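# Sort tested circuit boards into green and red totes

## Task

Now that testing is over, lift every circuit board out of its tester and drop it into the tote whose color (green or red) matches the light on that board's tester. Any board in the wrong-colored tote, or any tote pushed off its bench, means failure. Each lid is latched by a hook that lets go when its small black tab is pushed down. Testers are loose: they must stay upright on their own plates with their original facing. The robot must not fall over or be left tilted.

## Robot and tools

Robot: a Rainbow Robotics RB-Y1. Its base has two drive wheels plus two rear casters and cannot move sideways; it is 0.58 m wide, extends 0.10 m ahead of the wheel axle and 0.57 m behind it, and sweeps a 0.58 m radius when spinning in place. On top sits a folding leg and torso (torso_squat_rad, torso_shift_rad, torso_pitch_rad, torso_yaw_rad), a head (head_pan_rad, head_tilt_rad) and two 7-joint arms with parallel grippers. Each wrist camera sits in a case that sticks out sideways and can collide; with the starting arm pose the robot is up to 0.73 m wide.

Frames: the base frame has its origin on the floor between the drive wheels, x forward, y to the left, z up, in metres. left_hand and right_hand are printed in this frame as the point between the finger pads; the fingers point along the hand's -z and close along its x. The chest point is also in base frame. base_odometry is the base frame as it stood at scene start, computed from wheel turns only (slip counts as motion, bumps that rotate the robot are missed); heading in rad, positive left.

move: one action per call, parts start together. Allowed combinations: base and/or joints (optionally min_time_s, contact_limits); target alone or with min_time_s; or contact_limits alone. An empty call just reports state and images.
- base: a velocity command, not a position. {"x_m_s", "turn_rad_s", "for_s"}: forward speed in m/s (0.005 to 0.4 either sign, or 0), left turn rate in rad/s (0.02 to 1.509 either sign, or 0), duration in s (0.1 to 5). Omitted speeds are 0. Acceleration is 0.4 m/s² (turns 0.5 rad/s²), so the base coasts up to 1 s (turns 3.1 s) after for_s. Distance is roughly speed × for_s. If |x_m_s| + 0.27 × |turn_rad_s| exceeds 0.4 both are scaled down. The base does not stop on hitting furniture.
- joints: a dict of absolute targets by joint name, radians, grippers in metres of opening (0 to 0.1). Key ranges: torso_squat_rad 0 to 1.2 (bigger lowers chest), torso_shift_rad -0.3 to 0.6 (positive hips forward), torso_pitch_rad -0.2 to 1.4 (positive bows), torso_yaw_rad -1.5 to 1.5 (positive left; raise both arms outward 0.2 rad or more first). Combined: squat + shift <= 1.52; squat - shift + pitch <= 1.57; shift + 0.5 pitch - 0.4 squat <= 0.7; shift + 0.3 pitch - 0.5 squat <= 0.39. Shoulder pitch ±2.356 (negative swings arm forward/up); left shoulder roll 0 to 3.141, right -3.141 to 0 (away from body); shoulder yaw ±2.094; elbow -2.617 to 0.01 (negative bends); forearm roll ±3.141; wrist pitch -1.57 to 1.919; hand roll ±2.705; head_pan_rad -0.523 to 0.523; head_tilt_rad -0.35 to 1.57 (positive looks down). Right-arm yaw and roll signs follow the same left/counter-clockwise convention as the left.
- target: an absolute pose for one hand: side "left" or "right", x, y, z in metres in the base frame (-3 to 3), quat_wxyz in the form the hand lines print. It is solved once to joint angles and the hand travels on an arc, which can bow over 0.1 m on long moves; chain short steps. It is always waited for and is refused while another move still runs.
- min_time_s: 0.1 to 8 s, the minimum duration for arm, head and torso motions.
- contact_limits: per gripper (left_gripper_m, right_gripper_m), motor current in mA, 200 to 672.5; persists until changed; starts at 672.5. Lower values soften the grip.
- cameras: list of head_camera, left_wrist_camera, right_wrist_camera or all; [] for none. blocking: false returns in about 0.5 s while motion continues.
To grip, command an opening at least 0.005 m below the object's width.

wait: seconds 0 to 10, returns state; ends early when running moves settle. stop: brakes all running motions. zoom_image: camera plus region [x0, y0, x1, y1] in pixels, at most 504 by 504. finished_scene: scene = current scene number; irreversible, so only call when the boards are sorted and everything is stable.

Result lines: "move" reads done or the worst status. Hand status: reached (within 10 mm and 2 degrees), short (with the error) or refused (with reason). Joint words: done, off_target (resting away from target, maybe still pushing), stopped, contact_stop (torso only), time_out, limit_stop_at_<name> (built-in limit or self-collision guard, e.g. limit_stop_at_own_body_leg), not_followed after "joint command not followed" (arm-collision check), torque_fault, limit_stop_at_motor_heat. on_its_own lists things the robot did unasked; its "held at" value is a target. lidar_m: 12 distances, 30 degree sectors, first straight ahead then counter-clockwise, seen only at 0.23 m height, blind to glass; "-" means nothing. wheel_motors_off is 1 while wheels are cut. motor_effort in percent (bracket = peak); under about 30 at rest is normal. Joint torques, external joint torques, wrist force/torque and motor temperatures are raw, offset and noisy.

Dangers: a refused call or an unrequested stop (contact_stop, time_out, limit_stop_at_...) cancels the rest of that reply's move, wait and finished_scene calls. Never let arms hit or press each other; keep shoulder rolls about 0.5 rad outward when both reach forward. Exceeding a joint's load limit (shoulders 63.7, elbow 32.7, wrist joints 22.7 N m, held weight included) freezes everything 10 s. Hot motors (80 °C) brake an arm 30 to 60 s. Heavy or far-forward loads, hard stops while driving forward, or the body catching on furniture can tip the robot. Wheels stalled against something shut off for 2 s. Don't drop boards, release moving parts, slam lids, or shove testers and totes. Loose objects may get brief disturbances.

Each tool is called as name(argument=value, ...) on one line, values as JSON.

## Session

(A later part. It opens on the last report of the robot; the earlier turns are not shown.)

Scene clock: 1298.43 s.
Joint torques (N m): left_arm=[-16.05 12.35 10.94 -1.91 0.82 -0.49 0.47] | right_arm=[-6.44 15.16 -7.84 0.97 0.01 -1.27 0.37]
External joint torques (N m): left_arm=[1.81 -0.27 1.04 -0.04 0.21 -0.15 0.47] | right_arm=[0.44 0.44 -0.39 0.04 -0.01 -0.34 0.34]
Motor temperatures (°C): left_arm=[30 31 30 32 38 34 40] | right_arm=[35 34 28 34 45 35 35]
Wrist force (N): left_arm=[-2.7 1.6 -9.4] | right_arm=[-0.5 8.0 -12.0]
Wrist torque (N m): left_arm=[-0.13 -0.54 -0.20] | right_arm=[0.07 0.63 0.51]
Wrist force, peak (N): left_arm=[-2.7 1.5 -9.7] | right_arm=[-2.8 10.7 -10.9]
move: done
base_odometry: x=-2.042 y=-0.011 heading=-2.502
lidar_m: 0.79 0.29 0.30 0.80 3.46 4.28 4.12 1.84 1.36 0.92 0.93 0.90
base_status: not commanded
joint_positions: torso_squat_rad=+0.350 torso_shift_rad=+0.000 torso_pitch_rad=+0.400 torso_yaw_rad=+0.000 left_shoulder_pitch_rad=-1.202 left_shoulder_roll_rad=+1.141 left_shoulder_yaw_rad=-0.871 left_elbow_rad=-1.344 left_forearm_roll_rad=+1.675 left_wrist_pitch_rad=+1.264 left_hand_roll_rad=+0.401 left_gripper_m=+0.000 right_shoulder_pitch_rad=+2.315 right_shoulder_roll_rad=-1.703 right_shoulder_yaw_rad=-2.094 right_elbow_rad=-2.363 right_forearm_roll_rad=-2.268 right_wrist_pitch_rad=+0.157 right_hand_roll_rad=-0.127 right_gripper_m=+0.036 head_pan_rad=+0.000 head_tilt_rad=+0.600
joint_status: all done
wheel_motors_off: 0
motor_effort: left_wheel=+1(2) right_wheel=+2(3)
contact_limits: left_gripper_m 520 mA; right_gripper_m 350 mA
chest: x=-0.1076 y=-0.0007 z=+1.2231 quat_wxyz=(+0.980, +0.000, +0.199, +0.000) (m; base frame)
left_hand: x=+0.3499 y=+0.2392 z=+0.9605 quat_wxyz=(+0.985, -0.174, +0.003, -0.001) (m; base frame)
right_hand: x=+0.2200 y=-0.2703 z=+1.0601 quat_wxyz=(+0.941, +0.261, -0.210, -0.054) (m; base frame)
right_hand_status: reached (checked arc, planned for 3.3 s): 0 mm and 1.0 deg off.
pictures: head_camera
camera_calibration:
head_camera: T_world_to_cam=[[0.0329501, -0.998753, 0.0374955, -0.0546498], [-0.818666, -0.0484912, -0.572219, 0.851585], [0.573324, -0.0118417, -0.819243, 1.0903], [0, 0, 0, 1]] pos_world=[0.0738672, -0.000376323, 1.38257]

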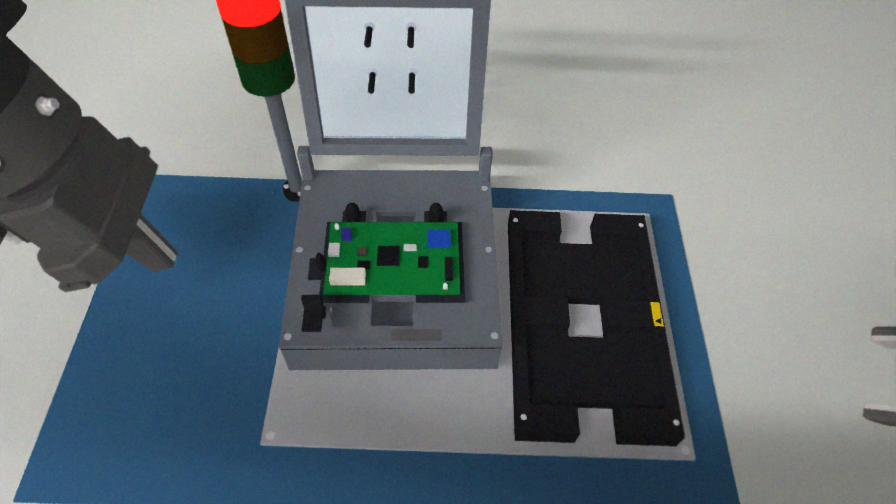

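move(target={"side":"left","x":0.35,"y":0.2,"z":1.08,"quat_wxyz":[0.9998,0,0,0.02]}, min_time_s=2, cameras=[])

move(target={"side":"left","x":0.371,"y":0.076,"z":1.08,"quat_wxyz":[0.9998,0,0,0.02]}, min_time_s=2, cameras=[])

move(joints={"left_gripper_m":0.086}, cameras=[])

move(target={"side":"left","x":0.371,"y":0.046,"z":1.03,"quat_wxyz":[0.9998,0,0,0.02]}, min_time_s=2.5)

Scene clock: 1316.10 s.
Joint torques (N m): left_arm=[-19.39 7.01 8.79 -1.1 0.09 0.25 0.35] | right_arm=[-6.31 15.29 -7.71 1.03 0.03 -1.29 0.41]
External joint torques (N m): left_arm=[0.33 -2.02 -1.39 -0.35 0.06 0.32 0.35] | right_arm=[0.58 0.57 -0.27 0.1 0.01 -0.35 0.38]
Motor temperatures (°C): left_arm=[30 31 30 32 38 34 40] | right_arm=[35 34 28 33 45 35 35]
Wrist force (N): left_arm=[-2.8 -0.4 -10.0] | right_arm=[-0.4 8.2 -11.7]
Wrist torque (N m): left_arm=[-0.01 -0.53 -0.18] | right_arm=[0.07 0.65 0.52]
Wrist force, peak (N): left_arm=[-2.9 -0.7 -10.3] | right_arm=[0.0 8.1 -12.1]
move: done
base_odometry: x=-2.042 y=-0.011 heading=-2.502
lidar_m: 0.77 0.29 0.30 0.81 3.46 4.27 4.11 1.83 1.36 0.91 0.93 0.90
base_status: not commanded
joint_positions: torso_squat_rad=+0.350 torso_shift_rad=+0.000 torso_pitch_rad=+0.400 torso_yaw_rad=+0.000 left_shoulder_pitch_rad=-1.585 left_shoulder_roll_rad=+1.091 left_shoulder_yaw_rad=-0.939 left_elbow_rad=-1.535 left_forearm_roll_rad=+1.499 left_wrist_pitch_rad=+1.686 left_hand_roll_rad=+0.882 left_gripper_m=+0.000 right_shoulder_pitch_rad=+2.315 right_shoulder_roll_rad=-1.703 right_shoulder_yaw_rad=-2.094 right_elbow_rad=-2.363 right_forearm_roll_rad=-2.268 right_wrist_pitch_rad=+0.157 right_hand_roll_rad=-0.127 right_gripper_m=+0.036 head_pan_rad=+0.000 head_tilt_rad=+0.600
joint_status: all done
wheel_motors_off: 0
motor_effort: left_wheel=+0(2) right_wheel=+1(3)
contact_limits: left_gripper_m 520 mA; right_gripper_m 350 mA
chest: x=-0.1076 y=-0.0007 z=+1.2231 quat_wxyz=(+0.980, +0.000, +0.199, +0.000) (m; base frame)
left_hand: x=+0.3500 y=+0.2002 z=+1.0805 quat_wxyz=(+1.000, -0.001, -0.002, +0.020) (m; base frame)
left_hand_status: reached (checked arc, planned for 2.0 s): 1 mm and 0.2 deg off.
right_hand: x=+0.2200 y=-0.2703 z=+1.0601 quat_wxyz=(+0.941, +0.261, -0.210, -0.054) (m; base frame)
pictures: none
No camera images: "cameras" was empty.

Scene clock: 1318.43 s.
Joint torques (N m): left_arm=[-22.26 5.82 7.93 -0.18 0.16 0.35 0.43] | right_arm=[-6.49 15.32 -7.94 0.98 0.04 -1.17 0.38]
External joint torques (N m): left_arm=[0.44 -1.66 -1.34 1.26 0.14 0.41 0.43] | right_arm=[0.39 0.59 -0.5 0.05 0.02 -0.24 0.35]
Motor temperatures (°C): left_arm=[30 31 30 32 38 34 40] | right_arm=[35 34 28 33 45 35 35]
Wrist force (N): left_arm=[-2.8 -0.7 -9.8] | right_arm=[-0.4 7.8 -11.8]
Wrist torque (N m): left_arm=[0.01 -0.51 -0.18] | right_arm=[0.09 0.65 0.51]
Wrist force, peak (N): left_arm=[-2.9 -0.4 -10.2] | right_arm=[-0.4 8.0 -12.1]
move: done
base_odometry: x=-2.042 y=-0.011 heading=-2.502
lidar_m: 0.78 0.29 0.30 0.81 3.46 4.28 4.11 1.84 1.37 0.91 0.93 0.90
base_status: not commanded
joint_positions: torso_squat_rad=+0.350 torso_shift_rad=+0.000 torso_pitch_rad=+0.400 torso_yaw_rad=+0.000 left_shoulder_pitch_rad=-1.763 left_shoulder_roll_rad=+0.714 left_shoulder_yaw_rad=-1.003 left_elbow_rad=-1.250 left_forearm_roll_rad=+1.423 left_wrist_pitch_rad=+1.712 left_hand_roll_rad=+0.992 left_gripper_m=+0.000 right_shoulder_pitch_rad=+2.315 right_shoulder_roll_rad=-1.703 right_shoulder_yaw_rad=-2.094 right_elbow_rad=-2.363 right_forearm_roll_rad=-2.268 right_wrist_pitch_rad=+0.157 right_hand_roll_rad=-0.127 right_gripper_m=+0.036 head_pan_rad=+0.000 head_tilt_rad=+0.600
joint_status: all done
wheel_motors_off: 0
motor_effort: left_wheel=+0(2) right_wheel=+0(2)
contact_limits: left_gripper_m 520 mA; right_gripper_m 350 mA
chest: x=-0.1076 y=-0.0007 z=+1.2231 quat_wxyz=(+0.980, +0.000, +0.199, +0.000) (m; base frame)
left_hand: x=+0.3702 y=+0.0764 z=+1.0802 quat_wxyz=(+1.000, -0.001, -0.002, +0.020) (m; base frame)
left_hand_status: reached (checked arc, planned for 2.0 s): 1 mm and 0.3 deg off.
right_hand: x=+0.2200 y=-0.2703 z=+1.0601 quat_wxyz=(+0.941, +0.261, -0.210, -0.054) (m; base frame)
pictures: none
No camera images: "cameras" was empty.

Scene clock: 1319.97 s.
Joint torques (N m): left_arm=[-22.27 5.78 8.01 -0.19 0.12 0.33 0.46] | right_arm=[-6.29 15.36 -8.08 1.03 0.06 -1.17 0.46]
External joint torques (N m): left_arm=[0.43 -1.7 -1.27 1.24 0.09 0.4 0.46] | right_arm=[0.6 0.64 -0.63 0.1 0.05 -0.23 0.44]
Motor temperatures (°C): left_arm=[30 31 30 32 38 34 40] | right_arm=[35 34 28 33 45 35 35]
Wrist force (N): left_arm=[-2.7 -0.2 -10.1] | right_arm=[-0.3 7.7 -11.9]
Wrist torque (N m): left_arm=[-0.03 -0.49 -0.17] | right_arm=[0.09 0.66 0.50]
Wrist force, peak (N): left_arm=[-2.9 -0.2 -10.2] | right_arm=[-0.2 8.0 -12.3]
move: done
base_odometry: x=-2.042 y=-0.011 heading=-2.502
lidar_m: 0.77 0.29 0.30 0.81 3.46 4.27 4.11 1.83 1.37 0.92 0.93 0.90
base_status: not commanded
joint_positions: torso_squat_rad=+0.350 torso_shift_rad=+0.000 torso_pitch_rad=+0.400 torso_yaw_rad=+0.000 left_shoulder_pitch_rad=-1.763 left_shoulder_roll_rad=+0.714 left_shoulder_yaw_rad=-1.003 left_elbow_rad=-1.250 left_forearm_roll_rad=+1.423 left_wrist_pitch_rad=+1.712 left_hand_roll_rad=+0.992 left_gripper_m=+0.086 right_shoulder_pitch_rad=+2.315 right_shoulder_roll_rad=-1.703 right_shoulder_yaw_rad=-2.094 right_elbow_rad=-2.363 right_forearm_roll_rad=-2.268 right_wrist_pitch_rad=+0.157 right_hand_roll_rad=-0.127 right_gripper_m=+0.036 head_pan_rad=+0.000 head_tilt_rad=+0.600
joint_status: all done
wheel_motors_off: 0
motor_effort: left_wheel=-1(3) right_wheel=+1(3)
contact_limits: left_gripper_m 520 mA; right_gripper_m 350 mA
chest: x=-0.1076 y=-0.0007 z=+1.2231 quat_wxyz=(+0.980, +0.000, +0.199, +0.000) (m; base frame)
left_hand: x=+0.3702 y=+0.0764 z=+1.0802 quat_wxyz=(+1.000, -0.001, -0.002, +0.020) (m; base frame)
right_hand: x=+0.2200 y=-0.2703 z=+1.0601 quat_wxyz=(+0.941, +0.261, -0.210, -0.054) (m; base frame)
pictures: none
No camera images: "cameras" was empty.

Scene clock: 1322.80 s.
Joint torques (N m): left_arm=[-20.4 5.08 7.62 -0.58 0.01 -0.41 0.49] | right_arm=[-5.94 15.19 -7.87 1.07 0.06 -1.21 0.41]
External joint torques (N m): left_arm=[2.64 -1.96 -1.23 1.31 -0.02 -0.35 0.49] | right_arm=[0.94 0.47 -0.42 0.14 0.04 -0.28 0.39]
Motor temperatures (°C): left_arm=[30 31 30 32 38 34 40] | right_arm=[35 34 28 33 45 35 35]
Wrist force (N): left_arm=[-3.0 -0.3 -9.8] | right_arm=[-0.1 8.0 -11.8]
Wrist torque (N m): left_arm=[-0.04 -0.55 -0.20] | right_arm=[0.07 0.68 0.50]
Wrist force, peak (N): left_arm=[-2.9 -0.7 -10.2] | right_arm=[-0.3 8.2 -12.1]
move: done
base_odometry: x=-2.042 y=-0.011 heading=-2.502
lidar_m: 0.78 0.29 0.30 0.81 3.47 4.29 4.12 1.84 1.36 0.91 0.92 0.91
base_status: not commanded
joint_positions: torso_squat_rad=+0.350 torso_shift_rad=+0.000 torso_pitch_rad=+0.400 torso_yaw_rad=+0.000 left_shoulder_pitch_rad=-1.723 left_shoulder_roll_rad=+0.593 left_shoulder_yaw_rad=-1.054 left_elbow_rad=-1.152 left_forearm_roll_rad=+1.359 left_wrist_pitch_rad=+1.620 left_hand_roll_rad=+0.995 left_gripper_m=+0.086 right_shoulder_pitch_rad=+2.315 right_shoulder_roll_rad=-1.703 right_shoulder_yaw_rad=-2.094 right_elbow_rad=-2.363 right_forearm_roll_rad=-2.268 right_wrist_pitch_rad=+0.157 right_hand_roll_rad=-0.127 right_gripper_m=+0.036 head_pan_rad=+0.000 head_tilt_rad=+0.600
joint_status: all done
wheel_motors_off: 0
motor_effort: left_wheel=+0(2) right_wheel=+0(3)
contact_limits: left_gripper_m 520 mA; right_gripper_m 350 mA
chest: x=-0.1076 y=-0.0007 z=+1.2231 quat_wxyz=(+0.980, +0.000, +0.199, +0.000) (m; base frame)
left_hand: x=+0.3707 y=+0.0464 z=+1.0305 quat_wxyz=(+1.000, +0.000, -0.001, +0.020) (m; base frame)
left_hand_status: reached (checked arc, planned for 2.5 s): 1 mm and 0.2 deg off.
right_hand: x=+0.2200 y=-0.2703 z=+1.0601 quat_wxyz=(+0.941, +0.261, -0.210, -0.054) (m; base frame)
pictures: head_camera, left_wrist_camera, right_wrist_camera
camera_calibration:
head_camera: T_world_to_cam=[[0.0329497, -0.998753, 0.0374957, -0.0546501], [-0.818666, -0.048491, -0.572219, 0.851585], [0.573324, -0.011842, -0.819243, 1.0903], [0, 0, 0, 1]] pos_world=[0.0738666, -0.000376363, 1.38257]
left_wrist_camera: T_world_to_cam=[[0.998407, 0.0555903, -0.00967748, -0.364045], [0.0532146, -0.87059, 0.489122, -0.449129], [0.0187653, -0.488858, -0.872162, 0.983484], [0, 0, 0, 1]] pos_world=[0.36891, 0.110014, 1.07391]
right_wrist_camera: T_world_to_cam=[[-0.898306, 0.236797, -0.370099, 0.656398], [-0.185647, 0.558893, 0.808192, -0.631622], [0.398223, 0.794712, -0.458096, 0.684492], [0, 0, 0, 1]] pos_world=[0.199807, -0.346397, 1.06697]

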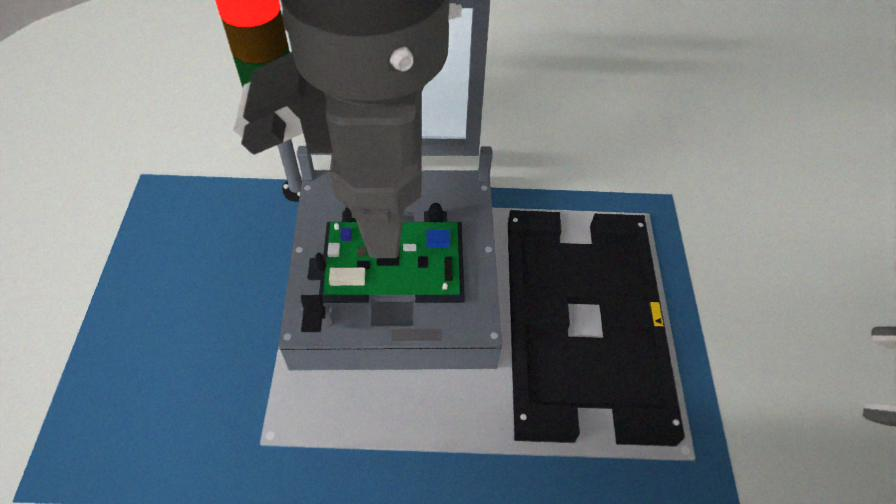

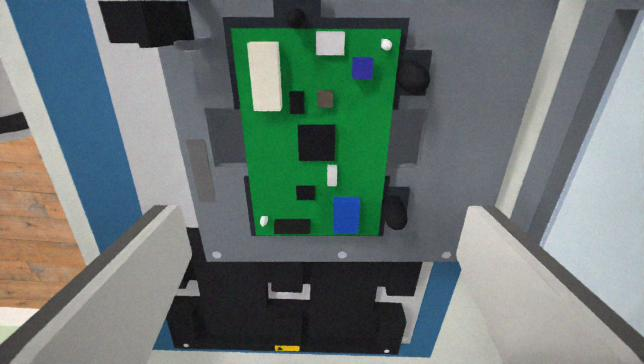

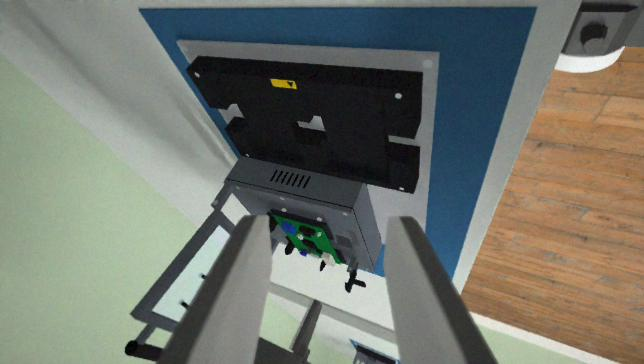

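move(target={"side":"left","x":0.3675,"y":0.0455,"z":0.985,"quat_wxyz":[0.9998,0,0,0.02]}, min_time_s=2, cameras=["left_wrist_camera","head_camera"])

Scene clock: 1335.03 s.
Joint torques (N m): left_arm=[-20.41 4.61 7.33 -0.74 0.02 -0.51 -0.33] | right_arm=[-6.11 15.35 -7.85 1.13 0.08 -1.18 0.32]
External joint torques (N m): left_arm=[2.44 -2.07 -1.31 1.45 -0.01 -0.45 -0.33] | right_arm=[0.78 0.62 -0.41 0.21 0.06 -0.25 0.3]
Motor temperatures (°C): left_arm=[30 31 30 32 38 34 40] | right_arm=[34 34 28 32 45 35 35]
Wrist force (N): left_arm=[-3.0 -0.6 -10.0] | right_arm=[-0.2 7.5 -12.1]
Wrist torque (N m): left_arm=[-0.01 -0.57 -0.21] | right_arm=[0.14 0.67 0.51]
Wrist force, peak (N): left_arm=[-3.1 -0.6 -10.4] | right_arm=[-0.4 8.1 -12.2]
move: done
base_odometry: x=-2.042 y=-0.011 heading=-2.502
lidar_m: 0.77 0.28 0.29 0.81 3.46 4.28 4.11 1.84 1.37 0.92 0.93 0.90
base_status: not commanded
joint_positions: torso_squat_rad=+0.350 torso_shift_rad=+0.000 torso_pitch_rad=+0.400 torso_yaw_rad=+0.000 left_shoulder_pitch_rad=-1.653 left_shoulder_roll_rad=+0.559 left_shoulder_yaw_rad=-1.091 left_elbow_rad=-1.126 left_forearm_roll_rad=+1.312 left_wrist_pitch_rad=+1.537 left_hand_roll_rad=+0.985 left_gripper_m=+0.086 right_shoulder_pitch_rad=+2.315 right_shoulder_roll_rad=-1.703 right_shoulder_yaw_rad=-2.094 right_elbow_rad=-2.363 right_forearm_roll_rad=-2.268 right_wrist_pitch_rad=+0.157 right_hand_roll_rad=-0.127 right_gripper_m=+0.036 head_pan_rad=+0.000 head_tilt_rad=+0.600
joint_status: all done
wheel_motors_off: 0
motor_effort: left_wheel=+0(2) right_wheel=+2(3)
contact_limits: left_gripper_m 520 mA; right_gripper_m 350 mA
chest: x=-0.1076 y=-0.0007 z=+1.2231 quat_wxyz=(+0.980, +0.000, +0.199, +0.000) (m; base frame)
left_hand: x=+0.3675 y=+0.0456 z=+0.9854 quat_wxyz=(+1.000, +0.000, -0.001, +0.020) (m; base frame)
left_hand_status: reached (checked arc, planned for 2.0 s): 0 mm and 0.1 deg off.
right_hand: x=+0.2200 y=-0.2703 z=+1.0601 quat_wxyz=(+0.941, +0.261, -0.210, -0.054) (m; base frame)
pictures: head_camera, left_wrist_camera
camera_calibration:
head_camera: T_world_to_cam=[[0.0329498, -0.998753, 0.0374955, -0.0546499], [-0.818666, -0.048491, -0.572219, 0.851585], [0.573324, -0.0118418, -0.819243, 1.0903], [0, 0, 0, 1]] pos_world=[0.0738665, -0.000376463, 1.38257]
left_wrist_camera: T_world_to_cam=[[0.998389, 0.0556413, -0.0111422, -0.359821], [0.0539808, -0.870703, 0.488837, -0.427533], [0.017498, -0.488651, -0.872304, 0.944476], [0, 0, 0, 1]] pos_world=[0.365793, 0.109286, 1.02885]

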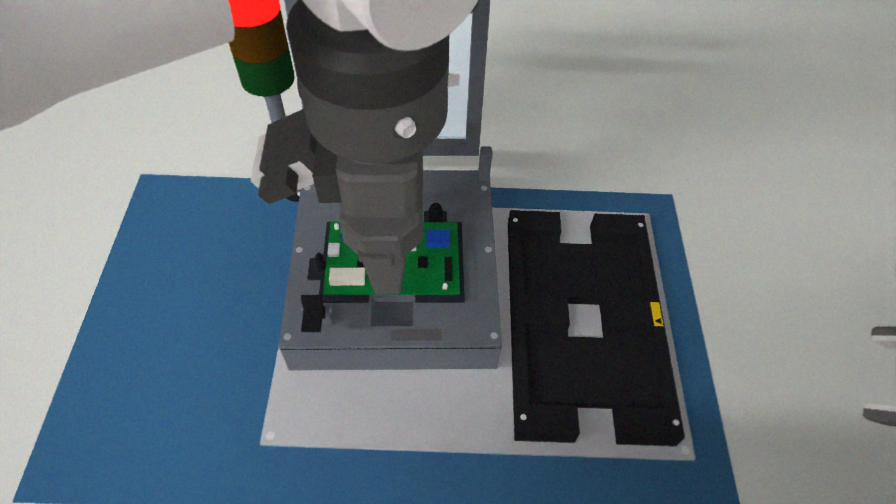

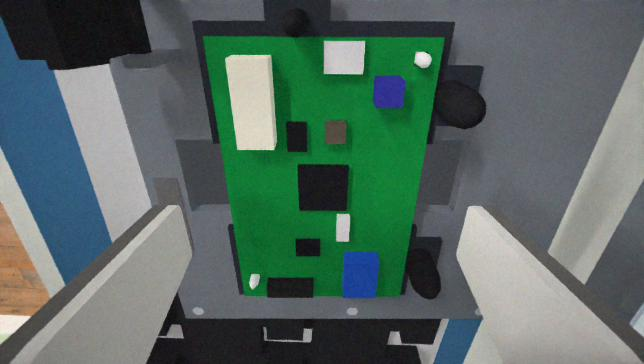

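move(target={"side":"left","x":0.368,"y":0.0455,"z":0.949,"quat_wxyz":[0.9998,0,0,0.02]}, min_time_s=2, cameras=["left_wrist_camera"])

move(joints={"left_gripper_m":0.05}, cameras=["left_wrist_camera"])

Scene clock: 1341.80 s.
Joint torques (N m): left_arm=[-20.26 4.49 6.9 -1.12 0.07 -0.42 -0.23] | right_arm=[-5.98 15.43 -8.22 1 -0.04 -1.33 0.4]
External joint torques (N m): left_arm=[2.52 -1.89 -1.27 1.26 0.04 -0.36 -0.23] | right_arm=[0.91 0.71 -0.78 0.07 -0.05 -0.39 0.37]
Motor temperatures (°C): left_arm=[30 31 30 32 38 34 40] | right_arm=[34 34 29 32 45 35 35]
Wrist force (N): left_arm=[-2.7 -0.5 -10.1] | right_arm=[-0.4 7.9 -11.6]
Wrist torque (N m): left_arm=[0.00 -0.55 -0.21] | right_arm=[0.08 0.64 0.51]
Wrist force, peak (N): left_arm=[-3.1 -0.4 -10.3] | right_arm=[-0.2 8.3 -12.0]
move: done
base_odometry: x=-2.042 y=-0.011 heading=-2.502
lidar_m: 0.77 0.29 0.30 0.82 3.45 4.27 4.11 1.83 1.37 0.92 0.93 0.90
base_status: not commanded
joint_positions: torso_squat_rad=+0.350 torso_shift_rad=+0.000 torso_pitch_rad=+0.400 torso_yaw_rad=+0.000 left_shoulder_pitch_rad=-1.607 left_shoulder_roll_rad=+0.515 left_shoulder_yaw_rad=-1.119 left_elbow_rad=-1.055 left_forearm_roll_rad=+1.278 left_wrist_pitch_rad=+1.465 left_hand_roll_rad=+0.952 left_gripper_m=+0.086 right_shoulder_pitch_rad=+2.315 right_shoulder_roll_rad=-1.703 right_shoulder_yaw_rad=-2.094 right_elbow_rad=-2.363 right_forearm_roll_rad=-2.268 right_wrist_pitch_rad=+0.157 right_hand_roll_rad=-0.127 right_gripper_m=+0.036 head_pan_rad=+0.000 head_tilt_rad=+0.600
joint_status: all done
wheel_motors_off: 0
motor_effort: left_wheel=-1(2) right_wheel=+1(3)
contact_limits: left_gripper_m 520 mA; right_gripper_m 350 mA
chest: x=-0.1076 y=-0.0007 z=+1.2231 quat_wxyz=(+0.980, +0.000, +0.199, +0.000) (m; base frame)
left_hand: x=+0.3681 y=+0.0456 z=+0.9494 quat_wxyz=(+1.000, +0.000, -0.001, +0.020) (m; base frame)
left_hand_status: reached (checked arc, planned for 2.0 s): 0 mm and 0.1 deg off.
right_hand: x=+0.2200 y=-0.2703 z=+1.0601 quat_wxyz=(+0.941, +0.261, -0.210, -0.054) (m; base frame)
pictures: left_wrist_camera
camera_calibration:
left_wrist_camera: T_world_to_cam=[[0.998386, 0.0556894, -0.011149, -0.360762], [0.0540248, -0.870666, 0.4889, -0.410064], [0.0175195, -0.488713, -0.872269, 0.912979], [0, 0, 0, 1]] pos_world=[0.366339, 0.109246, 0.992821]

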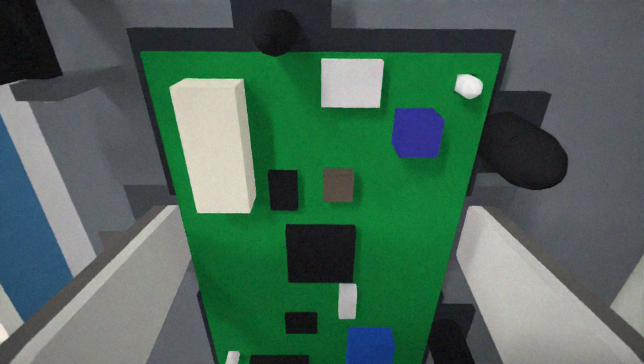

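Scene clock: 1342.70 s.
Joint torques (N m): left_arm=[-21.57 5.92 7.5 -1.13 -0.89 -1.18 -0.17] | right_arm=[-6.3 15.41 -7.78 1.01 0.04 -1.21 0.46]
External joint torques (N m): left_arm=[1.2 -0.46 -0.67 1.25 -0.92 -1.12 -0.17] | right_arm=[0.59 0.69 -0.34 0.09 0.02 -0.27 0.44]
Motor temperatures (°C): left_arm=[31 31 30 32 38 34 40] | right_arm=[34 34 29 32 45 35 35]
Wrist force (N): left_arm=[-10.0 1.0 -6.9] | right_arm=[-0.3 7.8 -11.7]
Wrist torque (N m): left_arm=[-0.01 -0.31 -0.31] | right_arm=[0.08 0.66 0.50]
Wrist force, peak (N): left_arm=[-11.1 1.0 -9.1] | right_arm=[-0.2 8.1 -12.0]
move: off_target
base_odometry: x=-2.042 y=-0.011 heading=-2.502
lidar_m: 0.78 0.29 0.30 0.81 3.46 4.28 4.11 1.84 1.36 0.93 0.92 0.89
base_status: not commanded
joint_positions: torso_squat_rad=+0.350 torso_shift_rad=+0.000 torso_pitch_rad=+0.400 torso_yaw_rad=+0.000 left_shoulder_pitch_rad=-1.607 left_shoulder_roll_rad=+0.514 left_shoulder_yaw_rad=-1.119 left_elbow_rad=-1.055 left_forearm_roll_rad=+1.278 left_wrist_pitch_rad=+1.465 left_hand_roll_rad=+0.952 left_gripper_m=+0.071 right_shoulder_pitch_rad=+2.315 right_shoulder_roll_rad=-1.703 right_shoulder_yaw_rad=-2.094 right_elbow_rad=-2.363 right_forearm_roll_rad=-2.268 right_wrist_pitch_rad=+0.157 right_hand_roll_rad=-0.127 right_gripper_m=+0.036 head_pan_rad=+0.000 head_tilt_rad=+0.600
joint_status: left_gripper_m off_target (ended at +0.071, target +0.050)
wheel_motors_off: 0
motor_effort: left_wheel=+1(2) right_wheel=+1(3)
contact_limits: left_gripper_m 520 mA; right_gripper_m 350 mA
chest: x=-0.1076 y=-0.0007 z=+1.2231 quat_wxyz=(+0.980, +0.000, +0.199, +0.000) (m; base frame)
left_hand: x=+0.3677 y=+0.0455 z=+0.9492 quat_wxyz=(+1.000, +0.000, +0.000, +0.020) (m; base frame)
right_hand: x=+0.2199 y=-0.2703 z=+1.0601 quat_wxyz=(+0.941, +0.261, -0.210, -0.054) (m; base frame)
pictures: left_wrist_camera
camera_calibration:
left_wrist_camera: T_world_to_cam=[[0.998392, 0.055448, -0.0117998, -0.359816], [0.0541341, -0.870712, 0.488804, -0.409989], [0.016829, -0.488657, -0.872314, 0.913097], [0, 0, 0, 1]] pos_world=[0.366065, 0.10916, 0.992665]

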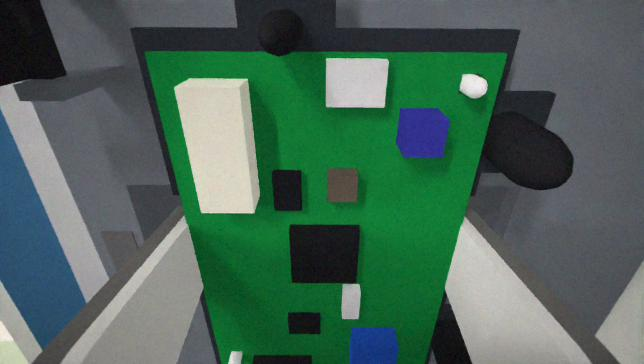

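move(contact_limits={"left_gripper_m": 672.5}, cameras=["head_camera","left_wrist_camera"])

move(target={"side":"left","x":0.368,"y":0.0455,"z":0.968,"quat_wxyz":[0.9998,0,0,0.02]}, min_time_s=3, cameras=["head_camera","left_wrist_camera"])

Scene clock: 1367.50 s.
Joint torques (N m): left_arm=[-21.62 5.87 7.4 -0.99 -0.87 -1.16 -0.16] | right_arm=[-6.14 15.13 -7.67 0.98 0.06 -1.17 0.45]
External joint torques (N m): left_arm=[1.16 -0.51 -0.77 1.39 -0.91 -1.1 -0.16] | right_arm=[0.75 0.41 -0.22 0.05 0.04 -0.24 0.42]
Motor temperatures (°C): left_arm=[31 31 29 32 38 34 40] | right_arm=[34 34 29 32 45 35 35]
Wrist force (N): left_arm=[-9.0 0.8 -7.0] | right_arm=[-0.6 8.0 -11.6]
Wrist torque (N m): left_arm=[0.02 -0.33 -0.30] | right_arm=[0.09 0.65 0.52]
Wrist force, peak (N): left_arm=[-10.0 0.9 -8.0] | right_arm=[-0.3 8.0 -12.1]
base_odometry: x=-2.042 y=-0.011 heading=-2.502
lidar_m: 0.77 0.28 0.30 0.81 3.46 4.27 4.11 1.84 1.37 0.92 0.94 0.90
base_status: not commanded
joint_positions: torso_squat_rad=+0.350 torso_shift_rad=+0.000 torso_pitch_rad=+0.400 torso_yaw_rad=+0.000 left_shoulder_pitch_rad=-1.607 left_shoulder_roll_rad=+0.514 left_shoulder_yaw_rad=-1.119 left_elbow_rad=-1.055 left_forearm_roll_rad=+1.278 left_wrist_pitch_rad=+1.465 left_hand_roll_rad=+0.952 left_gripper_m=+0.071 right_shoulder_pitch_rad=+2.315 right_shoulder_roll_rad=-1.703 right_shoulder_yaw_rad=-2.094 right_elbow_rad=-2.363 right_forearm_roll_rad=-2.268 right_wrist_pitch_rad=+0.157 right_hand_roll_rad=-0.127 right_gripper_m=+0.036 head_pan_rad=+0.000 head_tilt_rad=+0.600
joint_status: not commanded
wheel_motors_off: 0
motor_effort: left_wheel=-1(1) right_wheel=+1(2)
contact_limits: left_gripper_m 672.5 mA; right_gripper_m 350 mA
chest: x=-0.1076 y=-0.0007 z=+1.2231 quat_wxyz=(+0.980, +0.000, +0.199, +0.000) (m; base frame)
left_hand: x=+0.3677 y=+0.0455 z=+0.9492 quat_wxyz=(+1.000, +0.000, +0.000, +0.020) (m; base frame)
right_hand: x=+0.2199 y=-0.2703 z=+1.0601 quat_wxyz=(+0.941, +0.261, -0.210, -0.054) (m; base frame)
pictures: head_camera, left_wrist_camera
camera_calibration:
head_camera: T_world_to_cam=[[0.0329472, -0.998753, 0.0374988, -0.0546518], [-0.818618, -0.0484917, -0.572288, 0.851618], [0.573393, -0.0118419, -0.819195, 1.0903], [0, 0, 0, 1]] pos_world=[0.0737786, -0.000376071, 1.38259]
left_wrist_camera: T_world_to_cam=[[0.998392, 0.0554478, -0.0117992, -0.359817], [0.0541336, -0.870712, 0.488805, -0.409989], [0.0168294, -0.488657, -0.872314, 0.913097], [0, 0, 0, 1]] pos_world=[0.366065, 0.10916, 0.992666]

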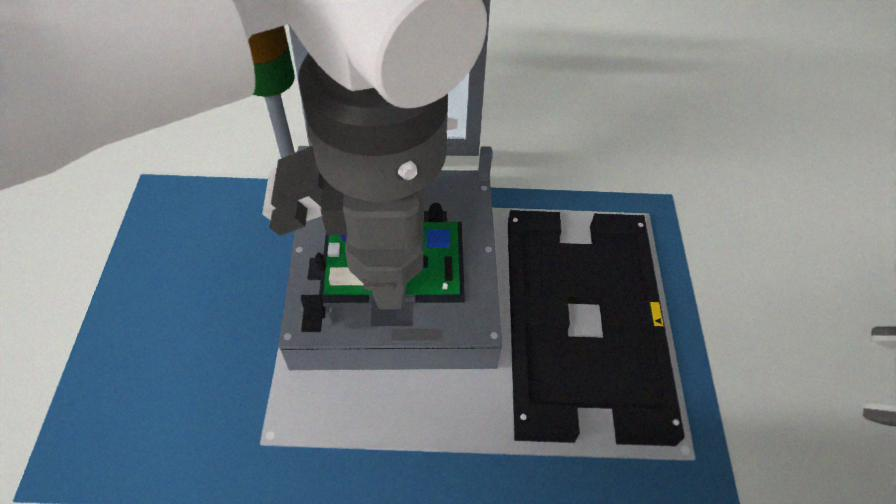

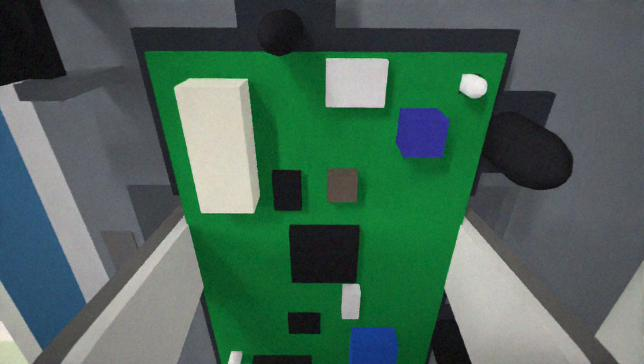

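Scene clock: 1370.83 s.
Joint torques (N m): left_arm=[-22.7 7.73 9.77 -2.75 0.4 0.26 0.52] | right_arm=[-6.44 15.51 -7.85 1.01 0.04 -1.17 0.49]
External joint torques (N m): left_arm=[0.15 1.19 1.39 -0.47 0.37 0.32 0.52] | right_arm=[0.45 0.79 -0.41 0.09 0.03 -0.24 0.47]
Motor temperatures (°C): left_arm=[31 31 29 32 38 34 40] | right_arm=[34 34 29 32 45 35 35]
Wrist force (N): left_arm=[-2.7 -0.6 -10.2] | right_arm=[-0.4 7.8 -12.0]
Wrist torque (N m): left_arm=[0.01 -0.53 -0.24] | right_arm=[0.06 0.66 0.51]
Wrist force, peak (N): left_arm=[-6.5 -0.9 -13.5] | right_arm=[-0.3 8.3 -12.0]
move: done
base_odometry: x=-2.042 y=-0.011 heading=-2.502
lidar_m: 0.78 0.29 0.30 0.80 3.46 4.28 4.11 1.84 1.37 0.92 0.92 0.90
base_status: not commanded
joint_positions: torso_squat_rad=+0.350 torso_shift_rad=+0.000 torso_pitch_rad=+0.400 torso_yaw_rad=+0.000 left_shoulder_pitch_rad=-1.631 left_shoulder_roll_rad=+0.534 left_shoulder_yaw_rad=-1.106 left_elbow_rad=-1.084 left_forearm_roll_rad=+1.295 left_wrist_pitch_rad=+1.502 left_hand_roll_rad=+0.965 left_gripper_m=+0.071 right_shoulder_pitch_rad=+2.315 right_shoulder_roll_rad=-1.703 right_shoulder_yaw_rad=-2.094 right_elbow_rad=-2.363 right_forearm_roll_rad=-2.268 right_wrist_pitch_rad=+0.157 right_hand_roll_rad=-0.127 right_gripper_m=+0.036 head_pan_rad=+0.000 head_tilt_rad=+0.600
joint_status: all done
wheel_motors_off: 0
motor_effort: left_wheel=-1(2) right_wheel=+2(3)
contact_limits: left_gripper_m 672.5 mA; right_gripper_m 350 mA
chest: x=-0.1076 y=-0.0007 z=+1.2231 quat_wxyz=(+0.980, +0.000, +0.199, +0.000) (m; base frame)
left_hand: x=+0.3682 y=+0.0453 z=+0.9671 quat_wxyz=(+1.000, +0.000, +0.000, +0.020) (m; base frame)
left_hand_status: reached (checked arc, planned for 3.0 s): 1 mm and 0.1 deg off.
right_hand: x=+0.2199 y=-0.2703 z=+1.0601 quat_wxyz=(+0.941, +0.261, -0.210, -0.054) (m; base frame)
pictures: head_camera, left_wrist_camera
camera_calibration:
head_camera: T_world_to_cam=[[0.0329454, -0.998753, 0.0374991, -0.0546527], [-0.818621, -0.0484904, -0.572284, 0.851616], [0.573389, -0.0118434, -0.819198, 1.0903], [0, 0, 0, 1]] pos_world=[0.0737843, -0.000376484, 1.38259]
left_wrist_camera: T_world_to_cam=[[0.99843, 0.054573, -0.0126167, -0.359276], [0.0537876, -0.871282, 0.487827, -0.41783], [0.0156295, -0.48774, -0.872849, 0.929478], [0, 0, 0, 1]] pos_world=[0.366658, 0.108903, 1.01059]

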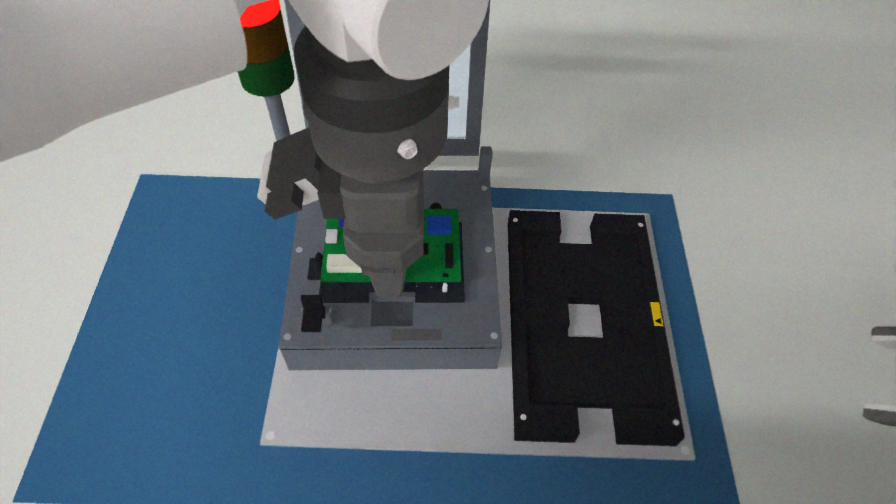

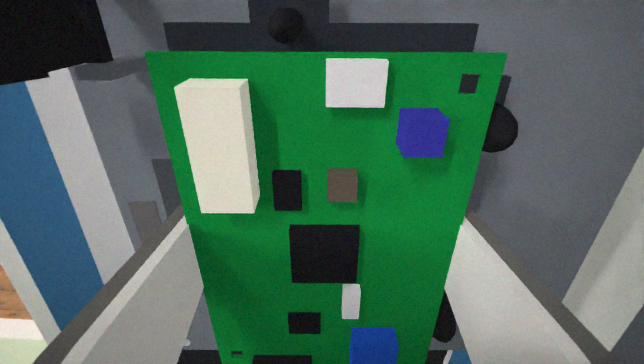

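move(target={"side":"left","x":0.365,"y":0.047,"z":1.06,"quat_wxyz":[0.9998,0,0,0.02]}, min_time_s=2.5, cameras=[])

move(target={"side":"left","x":0.32,"y":0.15,"z":1.14,"quat_wxyz":[1,0,0,0]}, min_time_s=2.5, cameras=[])

move(target={"side":"left","x":0.27,"y":0.30,"z":1.15,"quat_wxyz":[0.995,0,0,0.101]}, min_time_s=2.5, cameras=["head_camera","left_wrist_camera"])

Scene clock: 1384.77 s.
Joint torques (N m): left_arm=[-22.52 8.03 10.27 -2.21 0.44 0.29 0.5] | right_arm=[-6.03 15.27 -7.97 1.14 0.01 -1.18 0.32]
External joint torques (N m): left_arm=[0.37 0.89 1.2 -0.54 0.4 0.35 0.5] | right_arm=[0.85 0.55 -0.53 0.21 0 -0.25 0.29]
Motor temperatures (°C): left_arm=[31 31 30 32 38 34 40] | right_arm=[34 34 29 32 45 35 35]
Wrist force (N): left_arm=[-2.9 -0.5 -10.2] | right_arm=[-0.3 7.7 -11.7]
Wrist torque (N m): left_arm=[0.00 -0.53 -0.20] | right_arm=[0.08 0.67 0.50]
Wrist force, peak (N): left_arm=[-2.9 -0.6 -10.5] | right_arm=[-0.3 8.1 -12.0]
move: done
base_odometry: x=-2.042 y=-0.011 heading=-2.502
lidar_m: 0.79 0.29 0.30 0.81 3.47 4.28 4.12 1.84 1.36 0.92 0.93 0.89
base_status: not commanded
joint_positions: torso_squat_rad=+0.350 torso_shift_rad=+0.000 torso_pitch_rad=+0.400 torso_yaw_rad=+0.000 left_shoulder_pitch_rad=-1.761 left_shoulder_roll_rad=+0.625 left_shoulder_yaw_rad=-1.029 left_elbow_rad=-1.202 left_forearm_roll_rad=+1.394 left_wrist_pitch_rad=+1.681 left_hand_roll_rad=+1.026 left_gripper_m=+0.071 right_shoulder_pitch_rad=+2.315 right_shoulder_roll_rad=-1.703 right_shoulder_yaw_rad=-2.094 right_elbow_rad=-2.363 right_forearm_roll_rad=-2.268 right_wrist_pitch_rad=+0.157 right_hand_roll_rad=-0.127 right_gripper_m=+0.036 head_pan_rad=+0.000 head_tilt_rad=+0.600
joint_status: all done
wheel_motors_off: 0
motor_effort: left_wheel=-1(2) right_wheel=+0(3)
contact_limits: left_gripper_m 672.5 mA; right_gripper_m 350 mA
chest: x=-0.1076 y=-0.0007 z=+1.2231 quat_wxyz=(+0.980, +0.000, +0.199, +0.000) (m; base frame)
left_hand: x=+0.3649 y=+0.0470 z=+1.0598 quat_wxyz=(+1.000, +0.000, +0.000, +0.020) (m; base frame)
left_hand_status: reached (checked arc, planned for 2.5 s): 0 mm and 0.0 deg off.
right_hand: x=+0.2199 y=-0.2703 z=+1.0601 quat_wxyz=(+0.941, +0.261, -0.210, -0.054) (m; base frame)
pictures: none
No camera images: "cameras" was empty.

Scene clock: 1387.60 s.
Joint torques (N m): left_arm=[-17.31 8.42 11.28 -0.69 0.34 0.15 0.44] | right_arm=[-6.48 14.98 -7.76 1.01 0.05 -1.11 0.32]
External joint torques (N m): left_arm=[2.26 0.78 1.28 -0.52 0.31 0.2 0.44] | right_arm=[0.4 0.26 -0.32 0.08 0.03 -0.17 0.29]
Motor temperatures (°C): left_arm=[31 31 30 32 38 34 40] | right_arm=[34 34 29 32 45 35 35]
Wrist force (N): left_arm=[-2.9 -0.3 -10.5] | right_arm=[-0.2 7.7 -11.6]
Wrist torque (N m): left_arm=[-0.03 -0.54 -0.20] | right_arm=[0.11 0.68 0.51]
Wrist force, peak (N): left_arm=[-3.2 -0.5 -10.7] | right_arm=[-0.4 8.2 -12.1]
move: done
base_odometry: x=-2.042 y=-0.011 heading=-2.502
lidar_m: 0.78 0.28 0.30 0.82 3.46 4.27 4.11 1.84 1.37 0.92 0.93 0.89
base_status: not commanded
joint_positions: torso_squat_rad=+0.350 torso_shift_rad=+0.000 torso_pitch_rad=+0.400 torso_yaw_rad=+0.000 left_shoulder_pitch_rad=-1.720 left_shoulder_roll_rad=+1.034 left_shoulder_yaw_rad=-0.898 left_elbow_rad=-1.631 left_forearm_roll_rad=+1.588 left_wrist_pitch_rad=+1.831 left_hand_roll_rad=+1.045 left_gripper_m=+0.071 right_shoulder_pitch_rad=+2.315 right_shoulder_roll_rad=-1.703 right_shoulder_yaw_rad=-2.094 right_elbow_rad=-2.363 right_forearm_roll_rad=-2.268 right_wrist_pitch_rad=+0.157 right_hand_roll_rad=-0.127 right_gripper_m=+0.036 head_pan_rad=+0.000 head_tilt_rad=+0.600
joint_status: all done
wheel_motors_off: 0
motor_effort: left_wheel=-1(2) right_wheel=+2(3)
contact_limits: left_gripper_m 672.5 mA; right_gripper_m 350 mA
chest: x=-0.1076 y=-0.0007 z=+1.2231 quat_wxyz=(+0.980, +0.000, +0.199, +0.000) (m; base frame)
left_hand: x=+0.3202 y=+0.1497 z=+1.1395 quat_wxyz=(+1.000, +0.003, +0.001, -0.001) (m; base frame)
left_hand_status: reached (checked arc, planned for 2.5 s): 1 mm and 0.3 deg off.
right_hand: x=+0.2199 y=-0.2703 z=+1.0601 quat_wxyz=(+0.941, +0.261, -0.210, -0.054) (m; base frame)
pictures: none
No camera images: "cameras" was empty.

Scene clock: 1390.43 s.
Joint torques (N m): left_arm=[-11.7 10.87 11.45 0.83 0.38 -0.51 -0.29] | right_arm=[-6.16 15.21 -7.74 1 0 -1.23 0.4]
External joint torques (N m): left_arm=[1.92 0.62 1.44 -0.61 0.35 -0.45 -0.29] | right_arm=[0.73 0.49 -0.29 0.07 -0.02 -0.29 0.38]
Motor temperatures (°C): left_arm=[31 31 30 32 38 34 40] | right_arm=[34 34 29 32 45 35 35]
Wrist force (N): left_arm=[-3.0 -0.8 -10.4] | right_arm=[-0.3 7.8 -11.8]
Wrist torque (N m): left_arm=[0.03 -0.54 -0.17] | right_arm=[0.13 0.66 0.52]
Wrist force, peak (N): left_arm=[-3.0 -0.8 -10.6] | right_arm=[-0.3 8.1 -12.0]
move: done
base_odometry: x=-2.042 y=-0.011 heading=-2.502
lidar_m: 0.78 0.29 0.30 0.81 3.46 4.28 4.11 1.84 1.38 0.92 0.93 0.91
base_status: not commanded
joint_positions: torso_squat_rad=+0.350 torso_shift_rad=+0.000 torso_pitch_rad=+0.400 torso_yaw_rad=+0.000 left_shoulder_pitch_rad=-1.465 left_shoulder_roll_rad=+1.577 left_shoulder_yaw_rad=-0.787 left_elbow_rad=-1.873 left_forearm_roll_rad=+1.758 left_wrist_pitch_rad=+1.706 left_hand_roll_rad=+0.969 left_gripper_m=+0.071 right_shoulder_pitch_rad=+2.315 right_shoulder_roll_rad=-1.703 right_shoulder_yaw_rad=-2.094 right_elbow_rad=-2.363 right_forearm_roll_rad=-2.268 right_wrist_pitch_rad=+0.157 right_hand_roll_rad=-0.127 right_gripper_m=+0.036 head_pan_rad=+0.000 head_tilt_rad=+0.600
joint_status: all done
wheel_motors_off: 0
motor_effort: left_wheel=+0(2) right_wheel=+1(3)
contact_limits: left_gripper_m 672.5 mA; right_gripper_m 350 mA
chest: x=-0.1076 y=-0.0007 z=+1.2231 quat_wxyz=(+0.980, +0.000, +0.199, +0.000) (m; base frame)
left_hand: x=+0.2701 y=+0.2999 z=+1.1501 quat_wxyz=(+0.995, +0.000, +0.000, +0.101) (m; base frame)
left_hand_status: reached (checked arc, planned for 2.5 s): 0 mm and 0.1 deg off.
right_hand: x=+0.2199 y=-0.2703 z=+1.0601 quat_wxyz=(+0.941, +0.261, -0.210, -0.054) (m; base frame)
pictures: head_camera, left_wrist_camera
camera_calibration:
head_camera: T_world_to_cam=[[0.0329458, -0.998753, 0.0374989, -0.0546528], [-0.818627, -0.0484905, -0.572275, 0.851612], [0.57338, -0.0118436, -0.819204, 1.0903], [0, 0, 0, 1]] pos_world=[0.0737963, -0.000376462, 1.38259]
left_wrist_camera: T_world_to_cam=[[0.976252, 0.216296, -0.0122117, -0.31585], [0.194651, -0.851021, 0.487723, -0.32397], [0.0950999, -0.478518, -0.872913, 1.19078], [0, 0, 0, 1]] pos_world=[0.258166, 0.362422, 1.1936]

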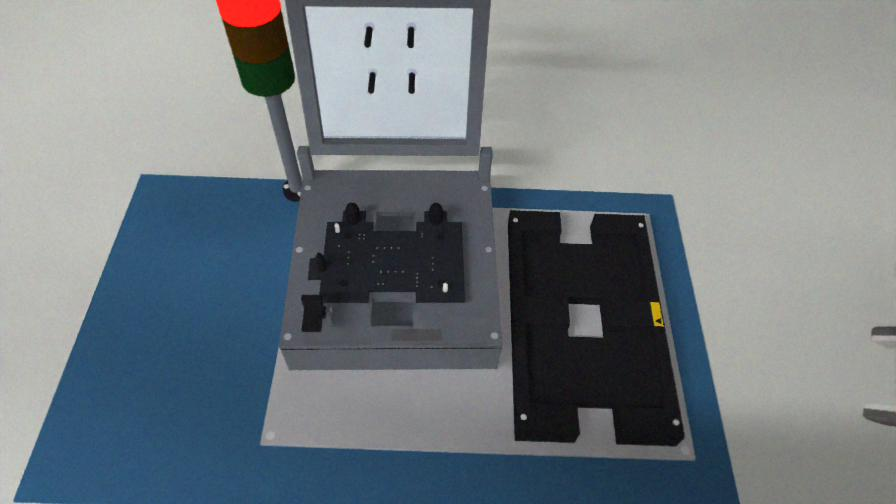

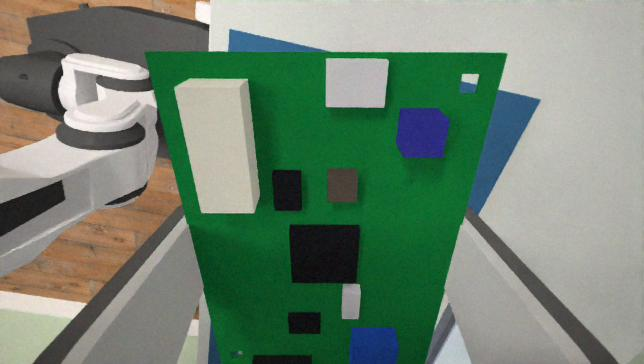

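move(joints={"right_shoulder_pitch_rad":-0.2,"right_shoulder_roll_rad":-0.6,"right_shoulder_yaw_rad":0.2,"right_elbow_rad":-2.3,"right_forearm_roll_rad":-2.3,"right_wrist_pitch_rad":-0.5,"right_hand_roll_rad":2.3,"right_gripper_m":0.09}, min_time_s=4, cameras=[])

move(target={"side":"right","x":0.33,"y":0.0,"z":1.08,"quat_wxyz":[0.9998,0,0,0.02]}, min_time_s=3, cameras=[])

move(target={"side":"right","x":0.368,"y":0.0455,"z":0.98,"quat_wxyz":[0.9998,0,0,0.02]}, min_time_s=3, cameras=["head_camera","right_wrist_camera"])

Scene clock: 1414.20 s.
Joint torques (N m): left_arm=[-12.03 10.4 10.84 0.92 0.32 -0.3 -0.28] | right_arm=[-6.98 -5.08 -4.89 -7.84 0.4 0.39 0.06]
External joint torques (N m): left_arm=[1.59 0.15 0.83 -0.53 0.29 -0.24 -0.28] | right_arm=[0.33 1.48 0.83 1.68 -0.58 -0.28 0.01]
Motor temperatures (°C): left_arm=[30 31 30 32 38 34 40] | right_arm=[34 34 29 32 45 35 35]
Wrist force (N): left_arm=[-2.9 -0.6 -10.1] | right_arm=[-3.6 13.0 -6.2]
Wrist torque (N m): left_arm=[0.00 -0.51 -0.20] | right_arm=[-0.27 0.52 0.48]
Wrist force, peak (N): left_arm=[-3.0 -0.7 -10.7] | right_arm=[-4.2 12.6 -9.5]
move: done
base_odometry: x=-2.042 y=-0.011 heading=-2.502
lidar_m: 0.77 0.29 0.30 0.82 3.46 4.28 4.11 1.84 1.36 0.92 0.93 0.90
base_status: not commanded
joint_positions: torso_squat_rad=+0.350 torso_shift_rad=+0.000 torso_pitch_rad=+0.400 torso_yaw_rad=+0.000 left_shoulder_pitch_rad=-1.465 left_shoulder_roll_rad=+1.577 left_shoulder_yaw_rad=-0.787 left_elbow_rad=-1.874 left_forearm_roll_rad=+1.758 left_wrist_pitch_rad=+1.706 left_hand_roll_rad=+0.969 left_gripper_m=+0.071 right_shoulder_pitch_rad=-0.200 right_shoulder_roll_rad=-0.600 right_shoulder_yaw_rad=+0.200 right_elbow_rad=-2.300 right_forearm_roll_rad=-2.300 right_wrist_pitch_rad=-0.500 right_hand_roll_rad=+2.300 right_gripper_m=+0.090 head_pan_rad=+0.000 head_tilt_rad=+0.600
joint_status: all done
wheel_motors_off: 0
motor_effort: left_wheel=+0(2) right_wheel=+0(3)
contact_limits: left_gripper_m 672.5 mA; right_gripper_m 350 mA
chest: x=-0.1076 y=-0.0007 z=+1.2231 quat_wxyz=(+0.980, +0.000, +0.199, +0.000) (m; base frame)
left_hand: x=+0.2701 y=+0.3000 z=+1.1501 quat_wxyz=(+0.995, +0.000, +0.000, +0.101) (m; base frame)
right_hand: x=+0.3547 y=-0.2114 z=+1.1589 quat_wxyz=(+0.617, -0.113, -0.762, +0.163) (m; base frame)
pictures: none
No camera images: "cameras" was empty.

Scene clock: 1417.53 s.
Joint torques (N m): left_arm=[-11.91 10.64 10.98 0.88 0.34 -0.27 -0.29] | right_arm=[-13.38 5.35 0.04 -6.22 -0.38 1.3 0.33]
External joint torques (N m): left_arm=[1.71 0.39 0.97 -0.57 0.31 -0.21 -0.29] | right_arm=[-0.12 1.99 0.67 1.97 -0.41 -0.3 0.29]
Motor temperatures (°C): left_arm=[30 31 30 32 38 34 40] | right_arm=[34 34 29 32 45 35 35]
Wrist force (N): left_arm=[-3.1 -0.8 -10.7] | right_arm=[-2.6 9.1 -11.2]
Wrist torque (N m): left_arm=[0.02 -0.55 -0.17] | right_arm=[0.00 0.58 0.48]
Wrist force, peak (N): left_arm=[-3.1 -0.8 -10.7] | right_arm=[-3.6 13.3 -6.5]
move: short
base_odometry: x=-2.042 y=-0.011 heading=-2.502
lidar_m: 0.78 0.29 0.30 0.80 3.46 4.28 4.12 1.85 1.37 0.92 0.93 0.90
base_status: not commanded
joint_positions: torso_squat_rad=+0.350 torso_shift_rad=+0.000 torso_pitch_rad=+0.400 torso_yaw_rad=+0.000 left_shoulder_pitch_rad=-1.465 left_shoulder_roll_rad=+1.577 left_shoulder_yaw_rad=-0.787 left_elbow_rad=-1.874 left_forearm_roll_rad=+1.758 left_wrist_pitch_rad=+1.706 left_hand_roll_rad=+0.969 left_gripper_m=+0.071 right_shoulder_pitch_rad=-0.694 right_shoulder_roll_rad=+0.000 right_shoulder_yaw_rad=+0.303 right_elbow_rad=-2.230 right_forearm_roll_rad=-3.141 right_wrist_pitch_rad=-1.570 right_hand_roll_rad=+2.627 right_gripper_m=+0.090 head_pan_rad=+0.000 head_tilt_rad=+0.600
joint_status: all done
wheel_motors_off: 0
motor_effort: left_wheel=-1(2) right_wheel=+1(3)
contact_limits: left_gripper_m 672.5 mA; right_gripper_m 350 mA
chest: x=-0.1076 y=-0.0007 z=+1.2231 quat_wxyz=(+0.980, +0.000, +0.199, +0.000) (m; base frame)
left_hand: x=+0.2701 y=+0.3000 z=+1.1501 quat_wxyz=(+0.995, +0.000, +0.000, +0.101) (m; base frame)
right_hand: x=+0.3302 y=-0.0001 z=+1.0796 quat_wxyz=(+0.897, +0.195, -0.395, +0.018) (m; base frame)
right_hand_status: short (checked arc, as near as the solve gets, planned for 3.0 s): 0 mm and 52.3 deg off. The place is met; only the turn is off.
pictures: none
No camera images: "cameras" was empty.

Scene clock: 1420.87 s.
Joint torques (N m): left_arm=[-12.02 10.52 10.92 0.87 0.36 -0.37 -0.29] | right_arm=[-24.99 5.93 -1.83 -11.25 0.25 5.4 -0.8]
External joint torques (N m): left_arm=[1.6 0.27 0.91 -0.58 0.33 -0.31 -0.29] | right_arm=[-6.66 2.93 0.6 -2.04 -0.1 4.46 -0.84]
Motor temperatures (°C): left_arm=[30 31 30 32 38 34 40] | right_arm=[34 34 29 32 45 35 35]
Wrist force (N): left_arm=[-3.0 -0.7 -10.5] | right_arm=[-13.6 -0.5 -11.3]
Wrist torque (N m): left_arm=[0.01 -0.55 -0.17] | right_arm=[-0.32 1.07 0.97]
Wrist force, peak (N): left_arm=[-2.9 -0.6 -10.8] | right_arm=[-22.4 -4.8 17.1]
move: short
base_odometry: x=-2.042 y=-0.011 heading=-2.502
lidar_m: 0.77 0.29 0.30 0.81 3.46 4.28 4.12 1.85 1.36 0.93 0.93 0.90
base_status: not commanded
joint_positions: torso_squat_rad=+0.350 torso_shift_rad=+0.000 torso_pitch_rad=+0.400 torso_yaw_rad=+0.000 left_shoulder_pitch_rad=-1.465 left_shoulder_roll_rad=+1.577 left_shoulder_yaw_rad=-0.787 left_elbow_rad=-1.874 left_forearm_roll_rad=+1.758 left_wrist_pitch_rad=+1.706 left_hand_roll_rad=+0.969 left_gripper_m=+0.071 right_shoulder_pitch_rad=-1.003 right_shoulder_roll_rad=+0.000 right_shoulder_yaw_rad=+0.407 right_elbow_rad=-1.588 right_forearm_roll_rad=-3.141 right_wrist_pitch_rad=-1.571 right_hand_roll_rad=+2.435 right_gripper_m=+0.090 head_pan_rad=+0.000 head_tilt_rad=+0.600
joint_status: all done
wheel_motors_off: 0
motor_effort: left_wheel=+1(3) right_wheel=+6(7)
contact_limits: left_gripper_m 672.5 mA; right_gripper_m 350 mA
chest: x=-0.1077 y=-0.0009 z=+1.2231 quat_wxyz=(+0.980, +0.001, +0.199, +0.000) (m; base frame)
left_hand: x=+0.2701 y=+0.2998 z=+1.1502 quat_wxyz=(+0.995, +0.001, +0.000, +0.101) (m; base frame)
right_hand: x=+0.3677 y=+0.0445 z=+0.9784 quat_wxyz=(+0.960, +0.078, -0.267, +0.019) (m; base frame)
right_hand_status: short (checked arc, as near as the solve gets, planned for 3.0 s): 2 mm and 32.3 deg off. The place is met; only the turn is off.
pictures: head_camera, right_wrist_camera
camera_calibration:
head_camera: T_world_to_cam=[[0.0327517, -0.998765, 0.0373613, -0.0546489], [-0.818588, -0.0482535, -0.572351, 0.851639], [0.573446, -0.011838, -0.819158, 1.0903], [0, 0, 0, 1]] pos_world=[0.0737036, -0.000579778, 1.3826]
right_wrist_camera: T_world_to_cam=[[-0.84906, 0.0285233, -0.527526, 0.82954], [-0.286764, 0.813748, 0.505549, -0.392122], [0.443693, 0.580517, -0.682741, 0.5507], [0, 0, 0, 1]] pos_world=[0.34754, -0.0242635, 1.01183]

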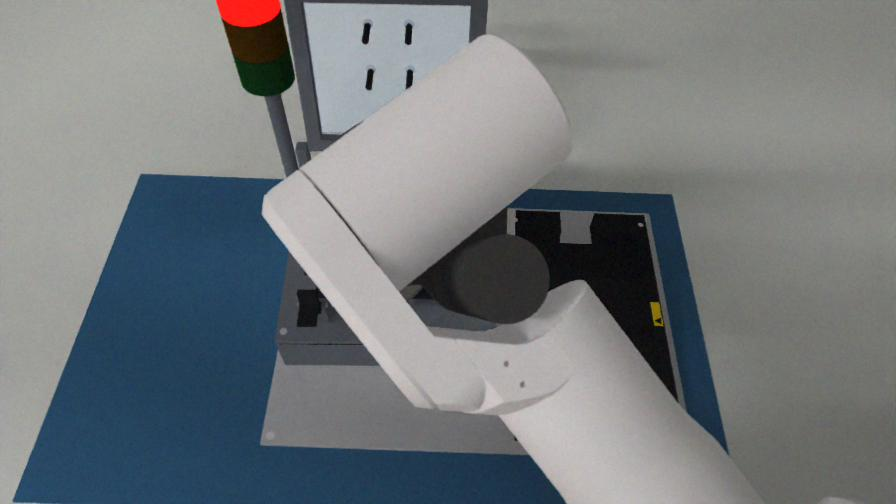

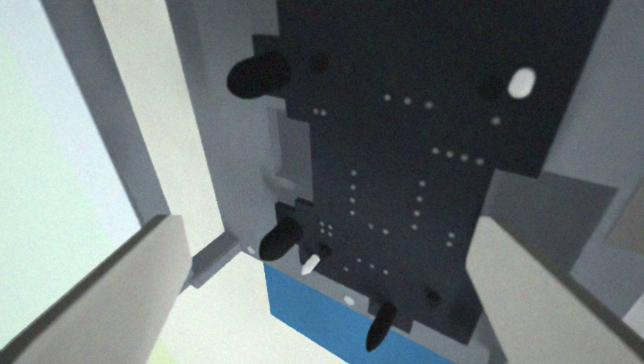

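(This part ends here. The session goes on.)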